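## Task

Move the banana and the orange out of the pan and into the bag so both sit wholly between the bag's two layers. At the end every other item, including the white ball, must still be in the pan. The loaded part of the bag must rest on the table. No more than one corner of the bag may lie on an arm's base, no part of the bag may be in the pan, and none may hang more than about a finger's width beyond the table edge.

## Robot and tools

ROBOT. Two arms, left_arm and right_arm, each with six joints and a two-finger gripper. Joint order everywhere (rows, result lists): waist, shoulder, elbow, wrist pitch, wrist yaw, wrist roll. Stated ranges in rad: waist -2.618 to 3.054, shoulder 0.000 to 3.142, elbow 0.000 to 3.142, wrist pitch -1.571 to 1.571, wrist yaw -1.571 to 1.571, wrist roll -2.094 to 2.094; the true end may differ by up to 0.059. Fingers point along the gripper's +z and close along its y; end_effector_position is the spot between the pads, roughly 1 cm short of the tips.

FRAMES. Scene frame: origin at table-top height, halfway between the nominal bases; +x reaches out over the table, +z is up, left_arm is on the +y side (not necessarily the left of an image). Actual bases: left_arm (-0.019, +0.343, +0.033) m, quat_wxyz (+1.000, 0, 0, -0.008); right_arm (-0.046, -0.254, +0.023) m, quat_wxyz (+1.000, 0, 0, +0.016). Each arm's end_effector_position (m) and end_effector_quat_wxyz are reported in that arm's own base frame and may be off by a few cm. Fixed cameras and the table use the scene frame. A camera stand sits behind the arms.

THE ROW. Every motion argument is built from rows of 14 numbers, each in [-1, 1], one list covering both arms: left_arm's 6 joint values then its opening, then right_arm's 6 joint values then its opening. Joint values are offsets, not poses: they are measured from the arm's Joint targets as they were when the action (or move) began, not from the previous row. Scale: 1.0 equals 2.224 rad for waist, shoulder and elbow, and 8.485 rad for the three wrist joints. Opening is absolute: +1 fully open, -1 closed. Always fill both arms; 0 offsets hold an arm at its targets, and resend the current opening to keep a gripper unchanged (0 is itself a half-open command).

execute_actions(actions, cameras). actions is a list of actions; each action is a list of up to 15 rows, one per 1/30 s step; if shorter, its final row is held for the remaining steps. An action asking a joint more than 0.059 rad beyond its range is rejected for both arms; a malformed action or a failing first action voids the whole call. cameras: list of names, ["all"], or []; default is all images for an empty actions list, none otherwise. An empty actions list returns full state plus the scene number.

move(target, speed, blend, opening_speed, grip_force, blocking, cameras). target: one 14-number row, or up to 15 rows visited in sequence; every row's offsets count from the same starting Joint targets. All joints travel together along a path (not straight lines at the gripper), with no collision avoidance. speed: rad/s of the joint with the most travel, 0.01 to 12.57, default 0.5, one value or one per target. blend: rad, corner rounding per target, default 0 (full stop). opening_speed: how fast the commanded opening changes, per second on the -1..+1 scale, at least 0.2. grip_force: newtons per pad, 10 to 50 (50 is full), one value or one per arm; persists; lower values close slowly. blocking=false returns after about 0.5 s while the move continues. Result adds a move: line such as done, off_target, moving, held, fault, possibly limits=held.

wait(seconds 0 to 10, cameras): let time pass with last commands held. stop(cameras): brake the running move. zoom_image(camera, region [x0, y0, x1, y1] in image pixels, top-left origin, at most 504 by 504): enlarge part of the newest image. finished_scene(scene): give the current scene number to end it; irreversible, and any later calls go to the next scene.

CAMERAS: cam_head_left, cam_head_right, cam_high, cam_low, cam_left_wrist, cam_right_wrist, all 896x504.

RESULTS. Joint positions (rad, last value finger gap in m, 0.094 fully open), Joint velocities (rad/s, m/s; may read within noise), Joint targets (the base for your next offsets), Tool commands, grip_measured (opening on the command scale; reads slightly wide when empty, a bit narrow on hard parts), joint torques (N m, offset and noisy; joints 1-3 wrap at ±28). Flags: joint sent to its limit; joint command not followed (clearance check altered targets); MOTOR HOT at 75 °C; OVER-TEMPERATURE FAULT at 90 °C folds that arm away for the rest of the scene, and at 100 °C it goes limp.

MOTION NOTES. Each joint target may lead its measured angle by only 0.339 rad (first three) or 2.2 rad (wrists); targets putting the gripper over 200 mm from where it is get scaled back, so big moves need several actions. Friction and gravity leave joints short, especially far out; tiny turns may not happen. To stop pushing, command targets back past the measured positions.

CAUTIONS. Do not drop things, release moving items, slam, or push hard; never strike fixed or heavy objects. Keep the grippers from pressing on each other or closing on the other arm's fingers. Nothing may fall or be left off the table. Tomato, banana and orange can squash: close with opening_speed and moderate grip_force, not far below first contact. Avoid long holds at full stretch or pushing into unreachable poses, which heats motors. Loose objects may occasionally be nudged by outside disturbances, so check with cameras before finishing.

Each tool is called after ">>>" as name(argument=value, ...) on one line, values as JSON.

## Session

>>> execute_actions(actions=[], cameras=["all"])

>>> zoom_image(camera="cam_head_left", region=[60, 160, 480, 440])

>>> zoom_image(camera="cam_high", region=[200, 0, 600, 330])

Scene clock: 0.00 s.
left_arm: end_effector_position=(+0.3888, +0.0274, +0.0853) grip_measured=+1.000 end_effector_quat_wxyz=(+0.575, -0.073, +0.814, +0.044) | right_arm: end_effector_position=(+0.3941, -0.0220, +0.0992) grip_measured=+1.000 end_effector_quat_wxyz=(+0.573, +0.050, +0.817, -0.038)
Joint positions: left_arm=[0.002 1.556 0.34 0.871 -0.154 -0.07 0.094] | right_arm=[-0.004 1.493 0.384 0.758 0.117 0.037 0.094]
Joint velocities: within noise
Joint torques (N m): no reading
Heat: left arm: 25 °C; right arm: 29 °C.
Joint targets: left_arm=[0.002 1.552 0.344 0.866 -0.154 -0.070] | right_arm=[-0.004 1.484 0.395 0.771 0.117 0.037]
Tool commands: left_gripper/opening=+1.0 right_gripper/opening=+1.0

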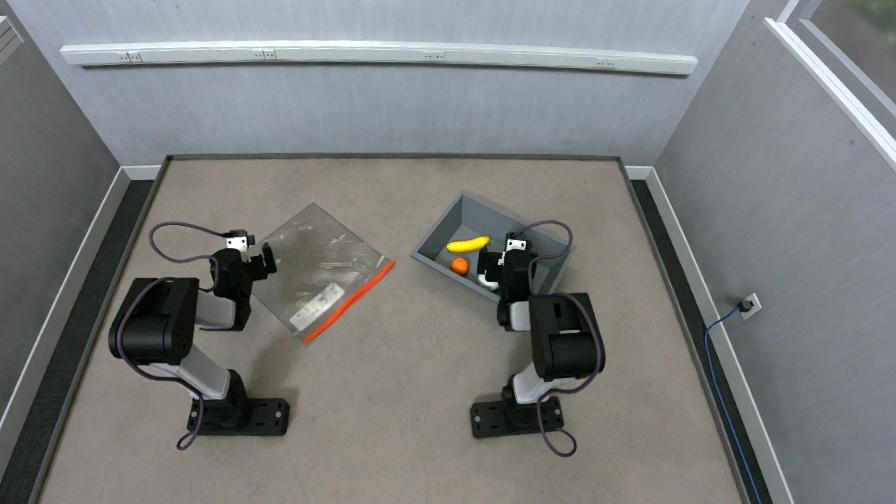

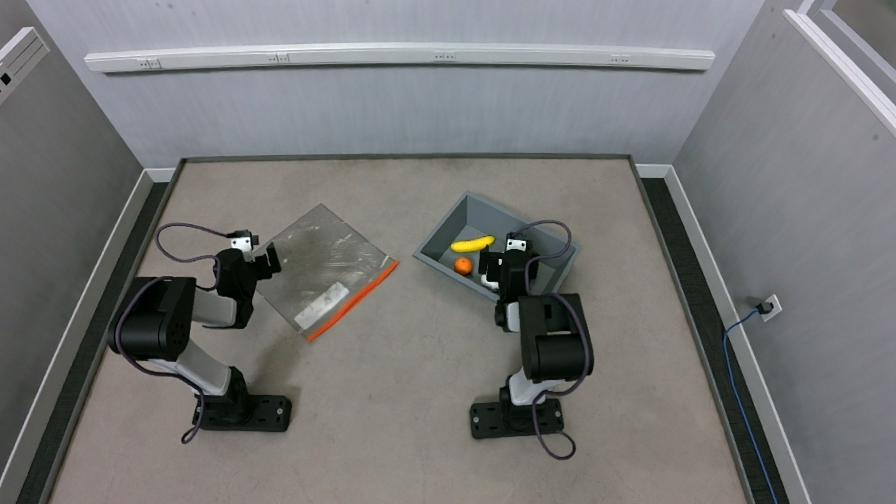

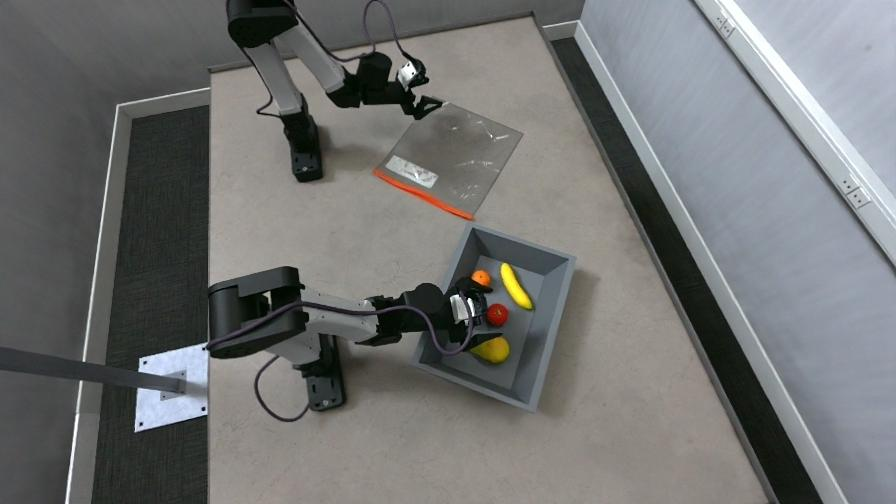

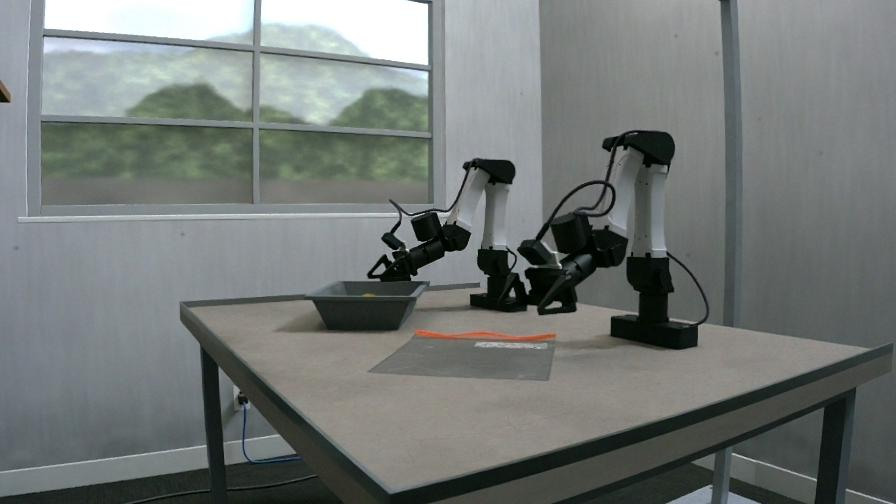

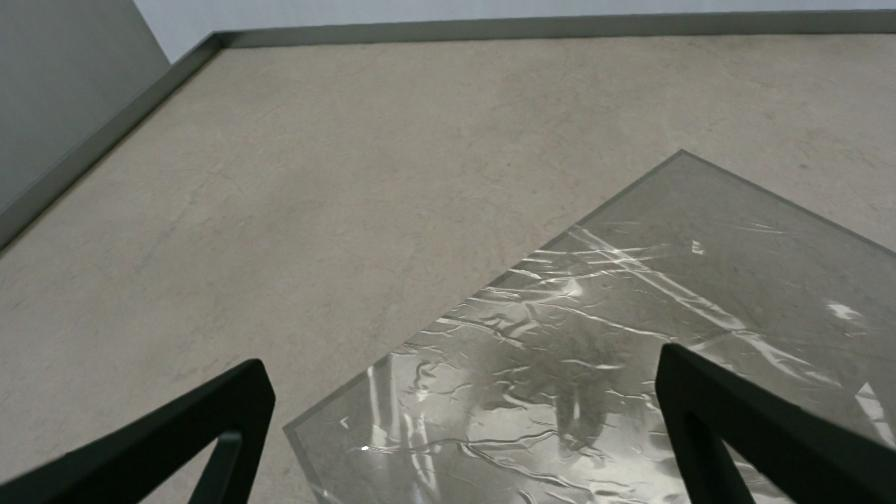

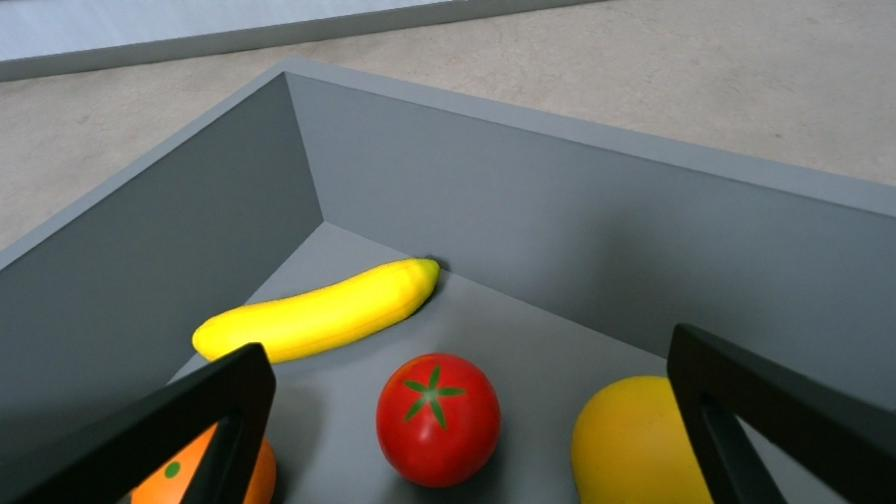

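Scaled by 1.200 from the camera's 896x504 image, which has a finer 1280x720 frame.

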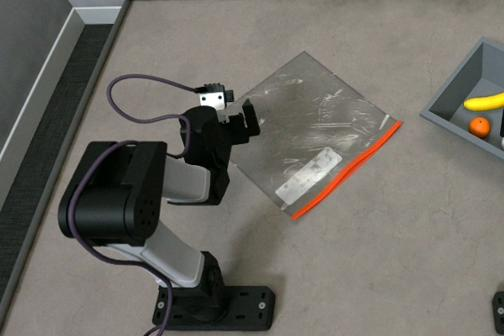

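Scaled by 1.260 from the camera's 896x504 image, which has a finer 1280x720 frame.

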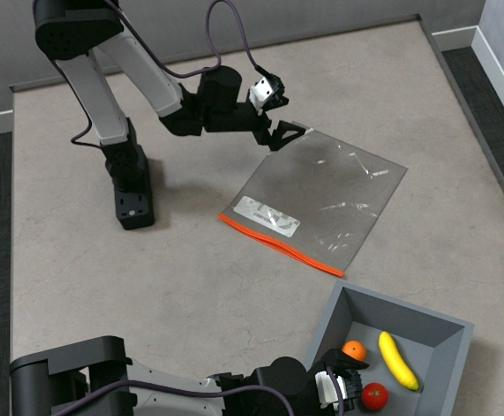

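>>> move(target=[[-0.1485, 0.08, 0.29, -0.12, 0.009, 0.01, 0.0, 0.0355, 0.0072, 0.36196, -0.16158, -0.0067, 0.0451, 0.5], [-0.29708, 0.20463, 0.57271, -0.24129, 0.01815, 0.02047, 0.0, 0.07064, 0.30747, 0.7487, -0.2633, -0.01379, 0.09146, 0.5]], speed=0.9, blend=[0.2, 0], cameras=["all"])

>>> zoom_image(camera="cam_head_left", region=[230, 160, 600, 370])

Scene clock: 8.60 s.
left_arm: end_effector_position=(+0.3011, -0.2303, +0.0688) grip_measured=+0.001 end_effector_quat_wxyz=(+0.007, +0.367, +0.930, +0.005) | right_arm: end_effector_position=(+0.4104, +0.0595, +0.1144) grip_measured=+0.501 end_effector_quat_wxyz=(-0.002, +0.323, +0.946, -0.006)
Joint positions: left_arm=[-0.659 1.988 1.597 -1.169 -0.014 0.093 0.047] | right_arm=[0.147 2.158 2.034 -1.455 0.008 0.805 0.071]
Joint torques (N m): left_arm=[0.17 -8.29 9.06 0.28 0.13 0.06] | right_arm=[0.54 -9.95 8.51 0.15 -0.05 0.18]
Heat: left arm: 27 °C; right arm: 30 °C.
Joint targets: left_arm=[-0.659 2.008 1.618 -1.181 0.000 0.104] | right_arm=[0.153 2.168 2.060 -1.462 0.000 0.813]
move: done

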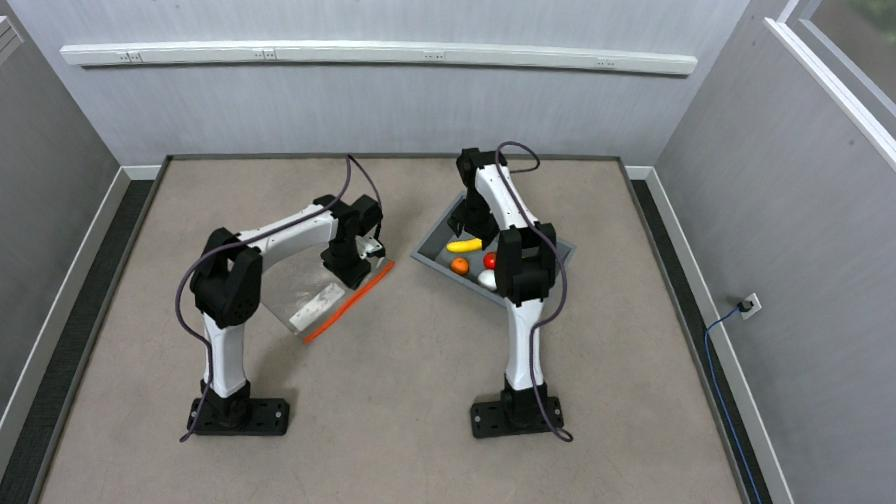

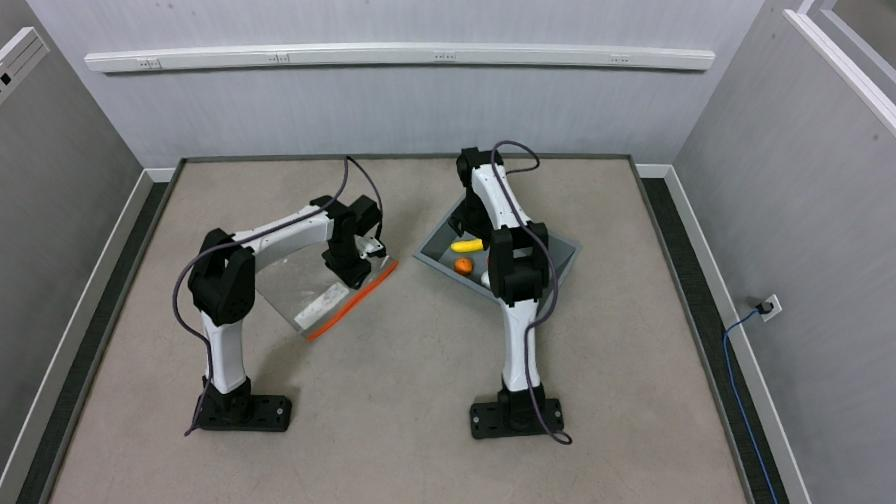

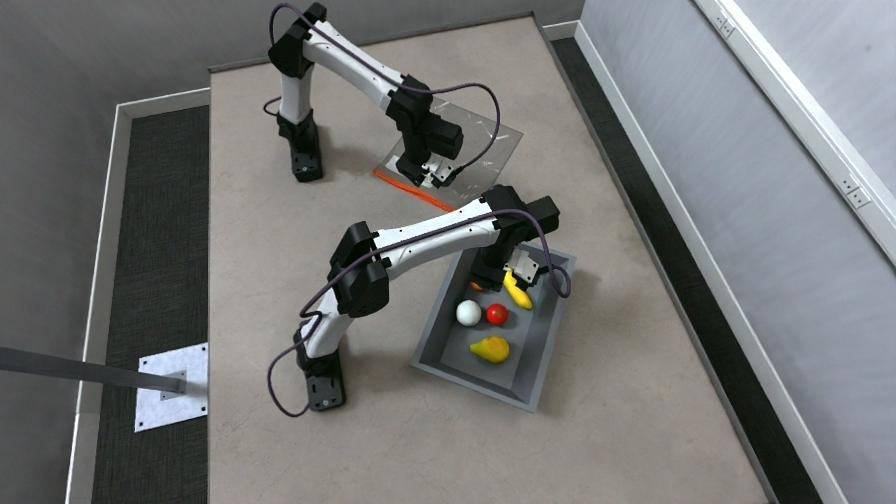

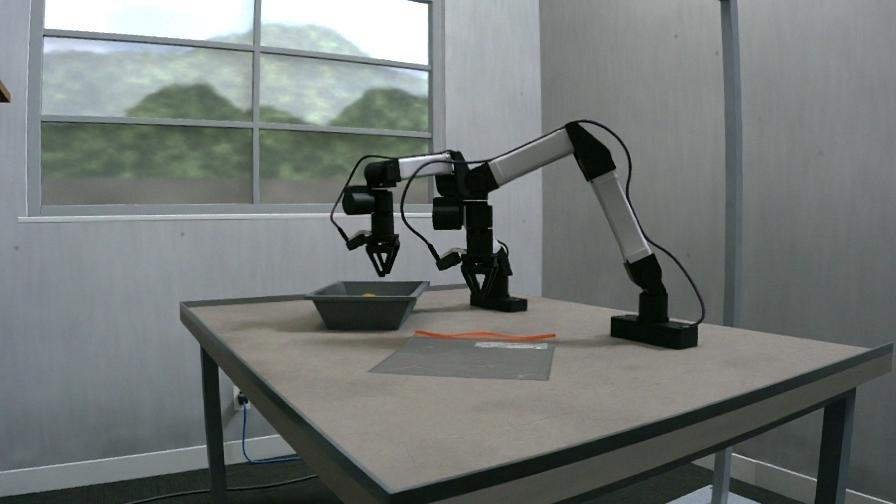

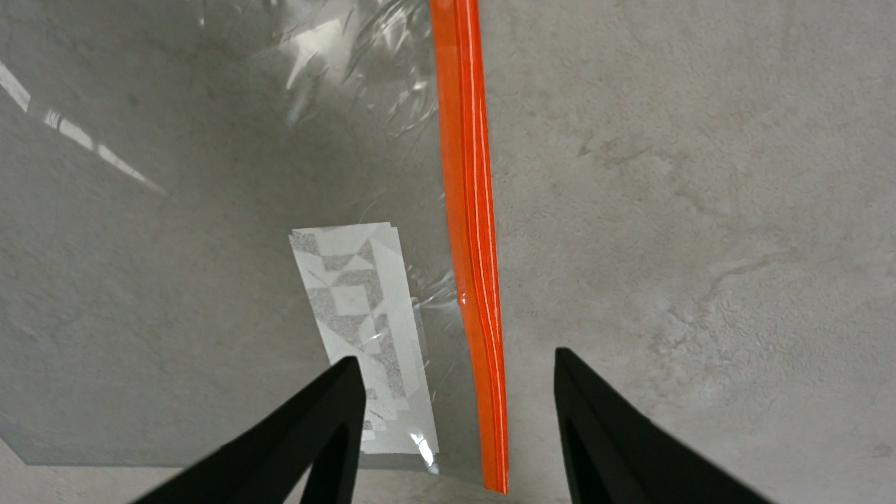

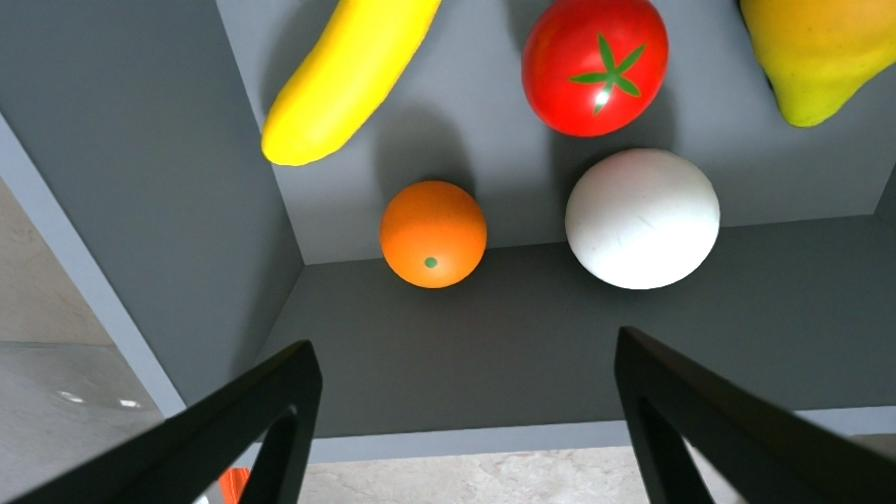

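Scaled by 1.362 from the camera's 896x504 image, which has a finer 1280x720 frame.

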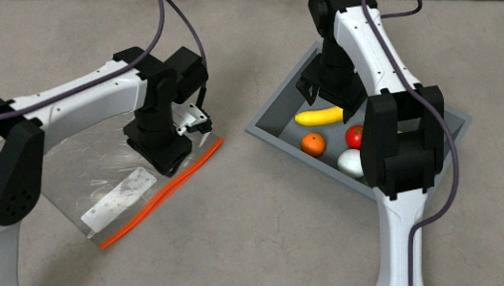

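>>> move(target=[0.01061, 0.02428, -0.09762, 0.03197, 0, 0.00271, -0.49, 0.01704, -0.00427, -0.12248, 0.03089, 0, 0.00448, 0.5], speed=0.4, cameras=["cam_head_left", "cam_left_wrist", "cam_right_wrist"])

>>> zoom_image(camera="cam_left_wrist", region=[250, 100, 700, 504])

Scene clock: 12.27 s.
left_arm: end_effector_position=(+0.3028, -0.2235, +0.0020) grip_measured=-0.488 end_effector_quat_wxyz=(+0.007, +0.370, +0.929, +0.005) | right_arm: end_effector_position=(+0.4073, +0.0750, +0.0529) grip_measured=+0.501 end_effector_quat_wxyz=(-0.002, +0.323, +0.946, -0.005)
Joint positions: left_arm=[-0.642 2.048 1.408 -0.92 -0.014 0.116 0.024] | right_arm=[0.185 2.158 1.789 -1.211 0.007 0.843 0.071]
Joint torques (N m): left_arm=[0.7 -8.83 5.79 0.53 0.14 0.07] | right_arm=[0.57 -10.78 5.87 0.31 -0.05 0.11]
Heat: left arm: 27 °C; right arm: 32 °C.
Joint targets: left_arm=[-0.636 2.062 1.401 -0.909 0.000 0.127] | right_arm=[0.191 2.159 1.788 -1.200 0.000 0.851]
move: done
Images, in order (width x height): cam_head_left 896x504, cam_left_wrist 896x504, cam_right_wrist 896x504.

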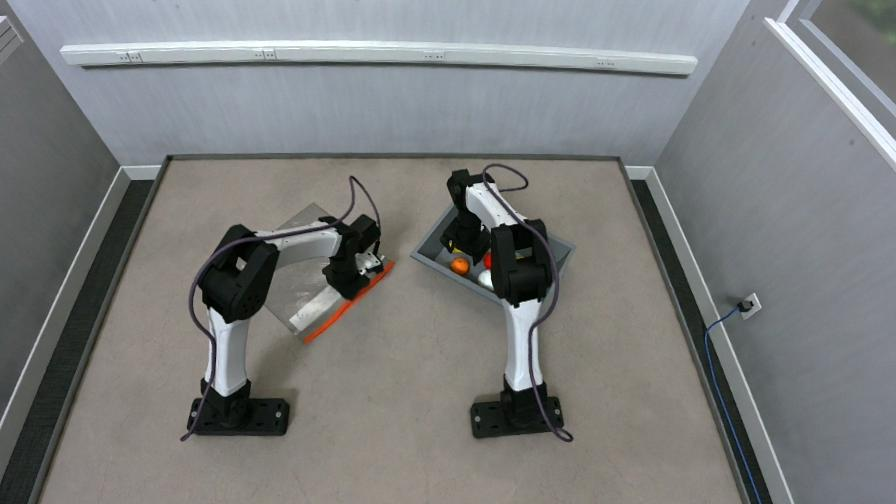

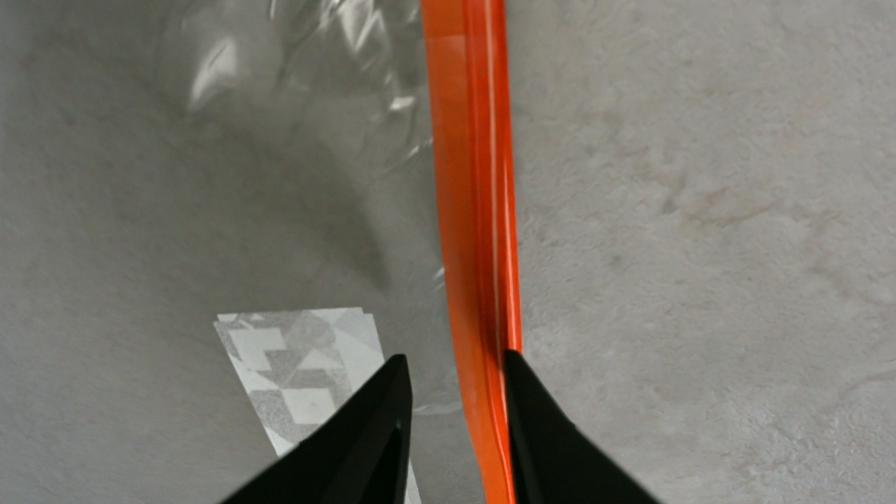

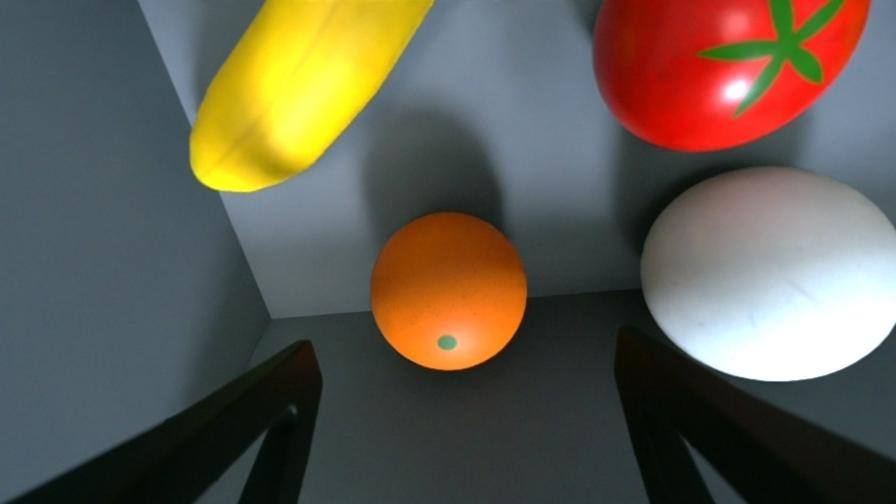

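Scaled by 1.120 from the camera's 896x504 image, which has a finer 1280x720 frame.

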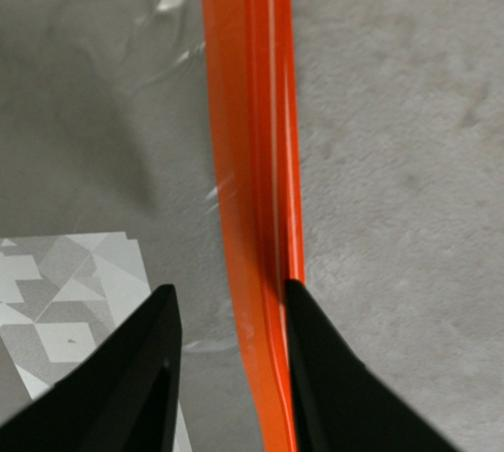

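>>> move(target=[[0.00652, 0.01461, -0.00692, 0.00555, 0, 0.00117, -0.49, 0.00279, 0.02082, -0.06331, 0.02207, 0, 0.0007, 0.5], [0.00652, 0.01461, -0.00692, 0.00555, 0, 0.00117, -0.49, 0.00279, 0.02082, -0.06331, 0.02207, 0, 0.0007, -0.03]], speed=0.15, grip_force=[50, 25], opening_speed=0.6, cameras=["cam_left_wrist", "cam_right_wrist"])

>>> zoom_image(camera="cam_left_wrist", region=[250, 100, 700, 504])

Scene clock: 16.90 s.
left_arm: end_effector_position=(+0.3094, -0.2215, -0.0105) grip_measured=-0.488 end_effector_quat_wxyz=(+0.011, +0.368, +0.930, +0.004) | right_arm: end_effector_position=(+0.4083, +0.0770, +0.0048) grip_measured=-0.026 end_effector_quat_wxyz=(+0.004, +0.324, +0.946, -0.002)
Joint positions: left_arm=[-0.628 2.075 1.396 -0.873 -0.014 0.126 0.024] | right_arm=[0.189 2.193 1.649 -1.024 0.007 0.849 0.046]
Joint torques (N m): left_arm=[0.72 -8.57 5.45 0.56 0.13 0.06] | right_arm=[0.75 -9.83 5.6 0.37 -0.05 0.13]
Heat: left arm: 27 °C; right arm: 34 °C.
Joint targets: left_arm=[-0.621 2.094 1.386 -0.862 0.000 0.137] | right_arm=[0.197 2.205 1.647 -1.013 0.000 0.857]
grip_force (N): 50, 25
move: done
Images, in order (width x height): cam_left_wrist 896x504, cam_right_wrist 896x504.

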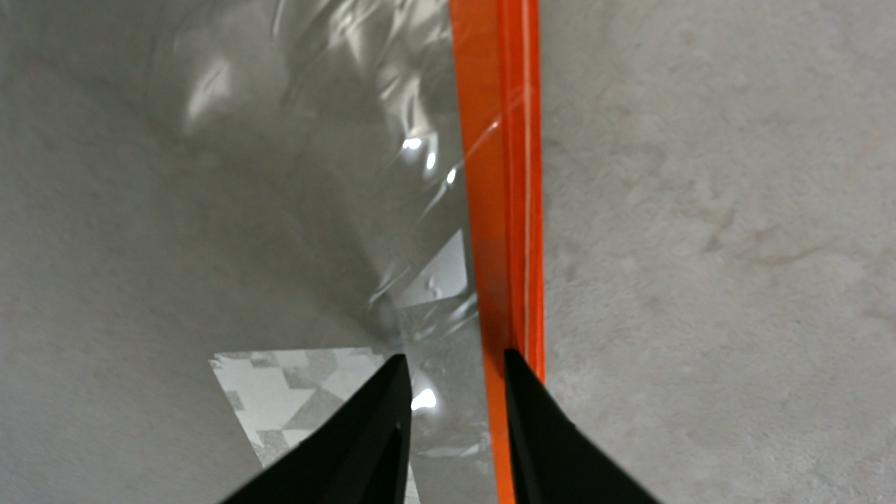

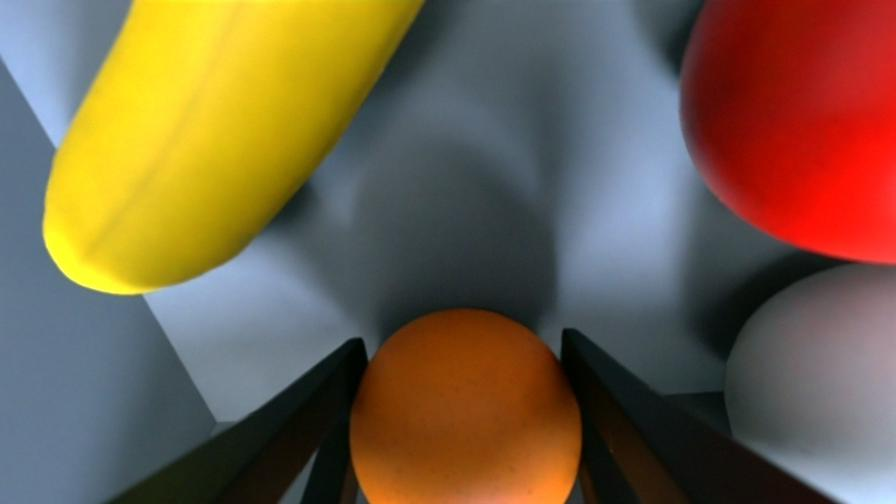

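Scaled by 1.120 from the camera's 896x504 image, which has a finer 1280x720 frame.

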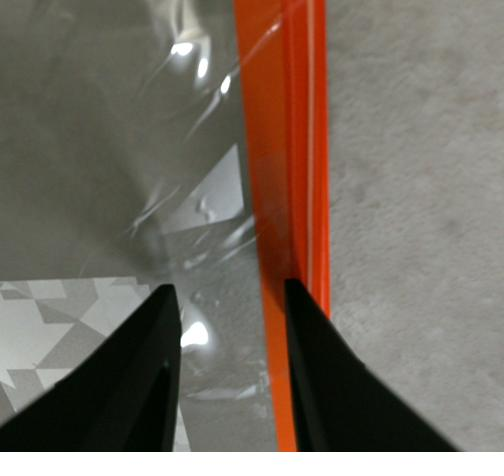

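>>> move(target=[[0, 0.00818, -0.0076, 0.00404, 0, 0, -0.49, 0, -0.02253, 0.17311, -0.05126, 0, 0, -0.06], [0, 0.00818, -0.0076, 0.00404, 0, 0, -1, 0, -0.02253, 0.17311, -0.05126, 0, 0, -0.06]], speed=0.3, cameras=["cam_left_wrist", "cam_right_wrist"])

>>> zoom_image(camera="cam_left_wrist", region=[250, 100, 700, 504])

Scene clock: 20.30 s.
left_arm: end_effector_position=(+0.3099, -0.2223, -0.0170) grip_measured=-0.985 end_effector_quat_wxyz=(+0.012, +0.368, +0.930, +0.003) | right_arm: end_effector_position=(+0.4050, +0.0764, +0.0945) grip_measured=-0.054 end_effector_quat_wxyz=(-0.022, +0.324, +0.946, -0.017)
Joint positions: left_arm=[-0.628 2.086 1.384 -0.847 -0.012 0.126 0.001] | right_arm=[0.189 2.193 2.008 -1.441 0.007 0.85 0.044]
Joint torques (N m): left_arm=[0.75 -8.08 4.83 0.68 0.12 0.05] | right_arm=[0.75 -14.32 8.23 0.09 -0.05 0.13]
Heat: left arm: 27 °C; right arm: 36 °C.
Joint targets: left_arm=[-0.621 2.112 1.369 -0.828 0.000 0.137] | right_arm=[0.197 2.155 2.032 -1.448 0.000 0.857]
grip_force (N): 50, 25
move: off_target (right_arm); right_arm: the shoulder is farthest, 0.038 rad from its target
Images, in order (width x height): cam_left_wrist 896x504, cam_right_wrist 896x504.

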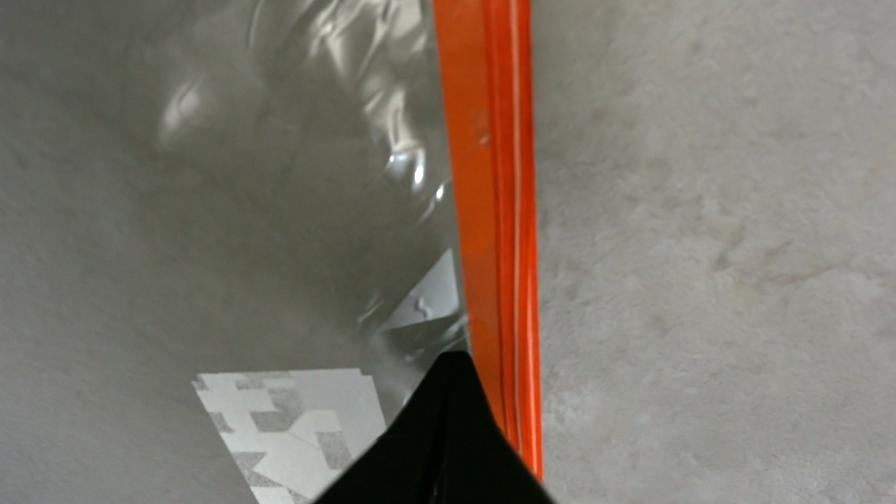

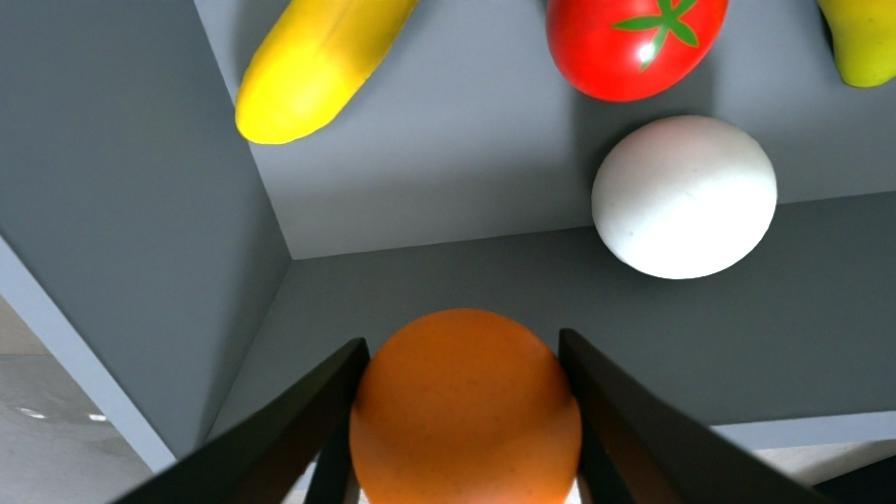

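Scaled by 1.120 from the camera's 896x504 image, which has a finer 1280x720 frame.

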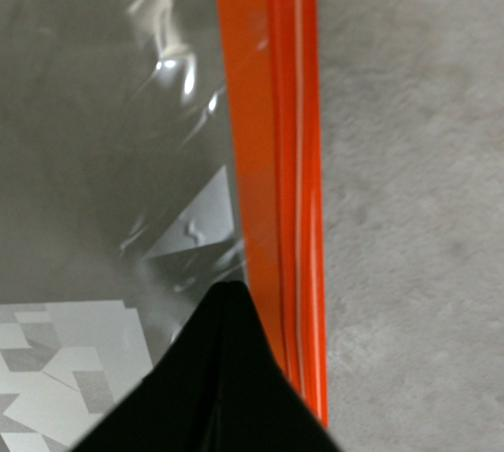

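>>> move(target=[[0, 0, 0, 0, 0, 0, -0.49, 0.14417, -0.13008, -0.16594, 0.0248, 0.00113, 0.04631, -0.06], [0, 0.00854, -0.00665, 0.00401, 0, 0, -0.49, 0.28822, -0.26025, -0.33192, 0.0496, 0.00226, 0.0926, -0.06]], speed=0.6, blend=[0.05, 0], cameras=["cam_head_left", "cam_low", "cam_left_wrist", "cam_right_wrist"])

>>> zoom_image(camera="cam_left_wrist", region=[250, 100, 700, 504])

Scene clock: 26.57 s.
left_arm: end_effector_position=(+0.3108, -0.2229, -0.0177) grip_measured=-0.492 end_effector_quat_wxyz=(+0.015, +0.368, +0.930, +0.001) | right_arm: end_effector_position=(+0.2265, +0.2477, +0.1176) grip_measured=-0.054 end_effector_quat_wxyz=(+0.040, +0.388, +0.915, +0.102)
Joint positions: left_arm=[-0.626 2.086 1.381 -0.838 -0.009 0.127 0.024] | right_arm=[0.834 1.608 1.298 -1.04 0.009 1.635 0.044]
Joint torques (N m): left_arm=[0.61 -6.63 3.75 0.96 0.1 0.05] | right_arm=[0.38 -9.44 6.02 0.81 0.12 0.13]
Heat: left arm: 28 °C; right arm: 39 °C.
Joint targets: left_arm=[-0.621 2.131 1.354 -0.794 0.000 0.137] | right_arm=[0.838 1.576 1.293 -1.027 0.019 1.643]
grip_force (N): 50, 25
move: off_target (left_arm); blend cut to 0 rad at target 1; left_arm: the shoulder is farthest, 0.045 rad from its target
Images, in order (width x height): cam_head_left 896x504, cam_low 896x504, cam_left_wrist 896x504, cam_right_wrist 896x504.

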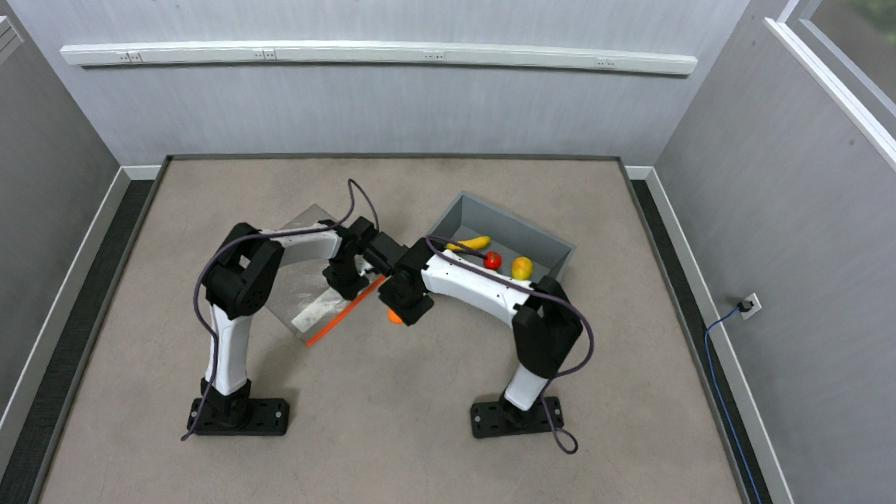

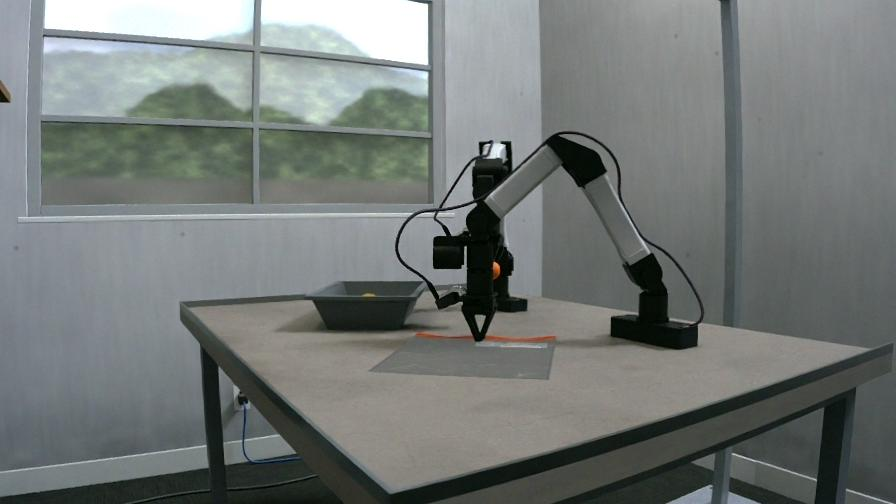

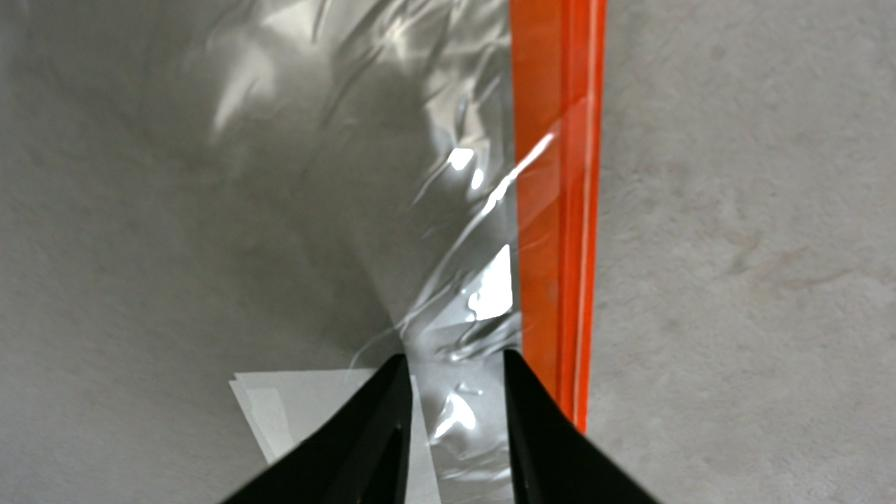

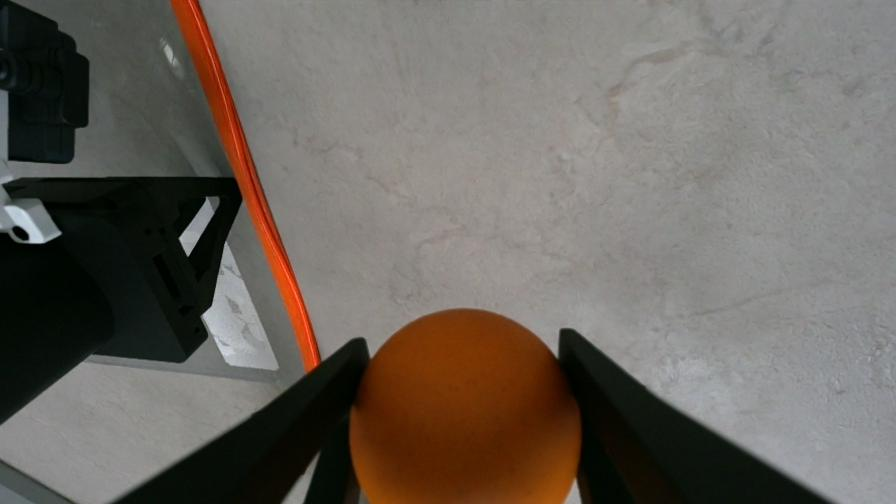

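Scaled by 1.120 from the camera's 896x504 image, which has a finer 1280x720 frame.

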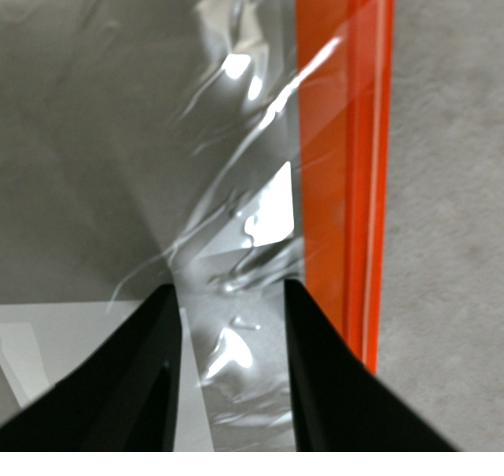

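>>> move(target=[[0, -0.02244, 0.02068, -0.01128, 0, 0, -0.49, 0, 0, 0, 0, 0, 0, -0.06], [-0.02023, -0.02518, 0.01628, -0.01084, 0, -0.00478, -0.66, 0, 0, 0, 0, 0, 0, -0.06], [-0.02023, -0.00612, -0.00166, -0.00114, 0, -0.00478, -0.66, 0, 0, 0, 0, 0, 0, -0.06]], speed=0.15, cameras=["cam_left_wrist"])

>>> zoom_image(camera="cam_left_wrist", region=[250, 100, 700, 504])

Scene clock: 30.70 s.
left_arm: end_effector_position=(+0.2975, -0.2299, -0.0182) grip_measured=-0.658 end_effector_quat_wxyz=(+0.003, +0.375, +0.927, +0.004) | right_arm: end_effector_position=(+0.2266, +0.2477, +0.1176) grip_measured=-0.054 end_effector_quat_wxyz=(+0.040, +0.388, +0.915, +0.103)
Joint positions: left_arm=[-0.662 2.086 1.379 -0.862 -0.009 0.107 0.016] | right_arm=[0.834 1.608 1.298 -1.04 0.009 1.635 0.044]
Joint torques (N m): left_arm=[-0.12 -7.6 3.51 1.07 0.1 -0.14] | right_arm=[0.38 -9.44 6.02 0.75 0.13 0.12]
Heat: left arm: 28 °C; right arm: 39 °C.
Joint targets: left_arm=[-0.666 2.118 1.350 -0.804 0.000 0.096] | right_arm=[0.838 1.576 1.293 -1.027 0.019 1.643]
grip_force (N): 50, 25
move: off_target (left_arm); left_arm: the wrist pitch is farthest, 0.058 rad from its target
Images, in order (width x height): cam_left_wrist 896x504.

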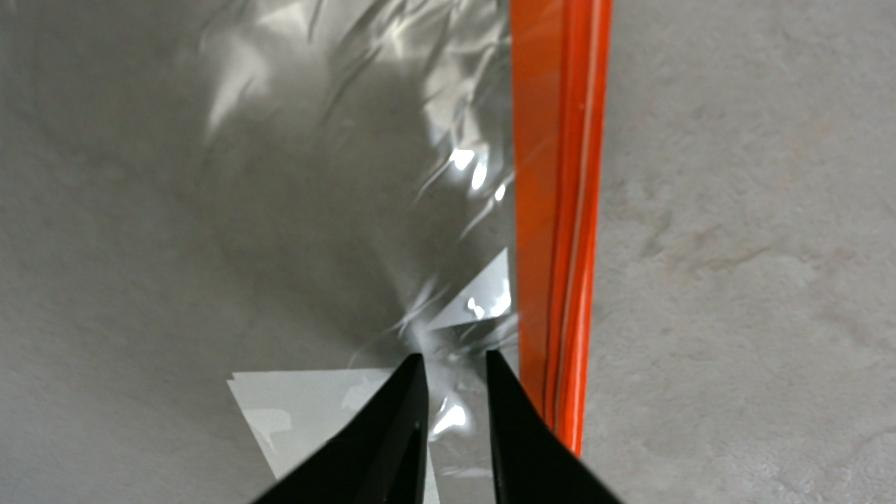

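Scaled by 1.120 from the camera's 896x504 image, which has a finer 1280x720 frame.

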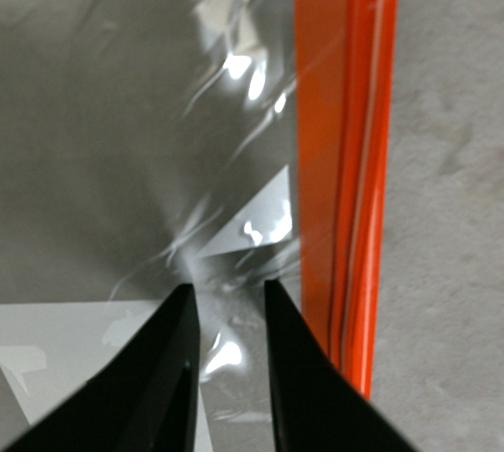

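>>> move(target=[[0, -0.03552, 0.04002, -0.01966, 0, 0, -0.66, 0, 0, 0, 0, 0, 0, -0.06], [-0.02208, -0.03728, 0.03737, -0.01942, 0, -0.00574, -0.66, 0, 0, 0, 0, 0, 0, -0.06], [-0.02208, -0.00189, -0.00247, 0.0003, 0, -0.00574, -0.66, 0, 0, 0, 0, 0, 0, -0.06]], speed=0.2, cameras=["cam_left_wrist"])

>>> zoom_image(camera="cam_left_wrist", region=[250, 100, 700, 504])

Scene clock: 34.90 s.
left_arm: end_effector_position=(+0.2855, -0.2458, -0.0181) grip_measured=-0.658 end_effector_quat_wxyz=(+0.008, +0.377, +0.926, +0.002) | right_arm: end_effector_position=(+0.2266, +0.2477, +0.1176) grip_measured=-0.054 end_effector_quat_wxyz=(+0.040, +0.388, +0.915, +0.103)
Joint positions: left_arm=[-0.715 2.079 1.369 -0.847 -0.009 0.059 0.016] | right_arm=[0.834 1.608 1.298 -1.04 0.009 1.635 0.044]
Joint torques (N m): left_arm=[0.21 -7.41 3.97 0.94 0.09 -0.14] | right_arm=[0.39 -9.44 6.02 0.75 0.13 0.12]
Heat: left arm: 30 °C; right arm: 40 °C.
Joint targets: left_arm=[-0.715 2.114 1.345 -0.801 0.000 0.048] | right_arm=[0.838 1.576 1.293 -1.027 0.019 1.643]
grip_force (N): 50, 25
move: off_target (left_arm); left_arm: the wrist pitch is farthest, 0.046 rad from its target
Images, in order (width x height): cam_left_wrist 896x504.

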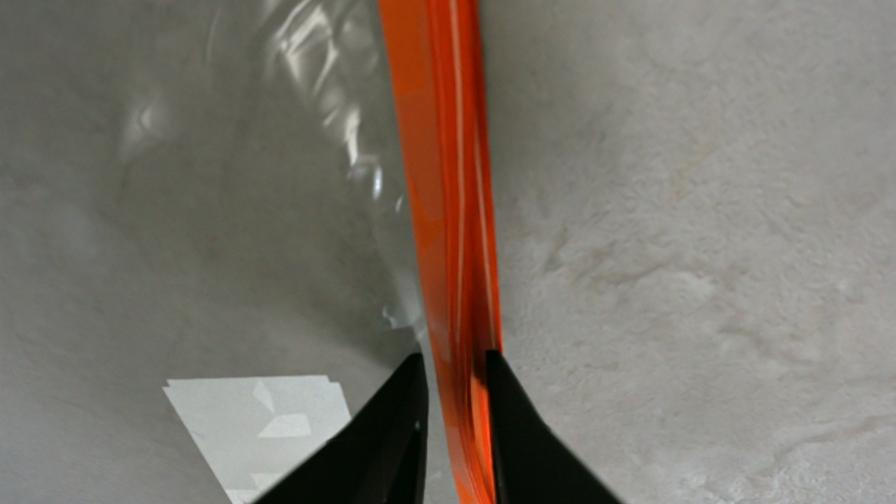

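Scaled by 1.120 from the camera's 896x504 image, which has a finer 1280x720 frame.

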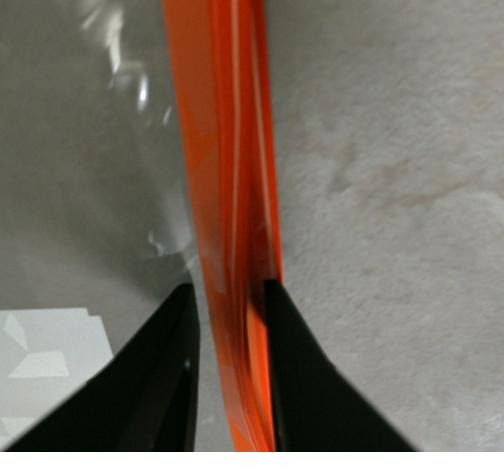

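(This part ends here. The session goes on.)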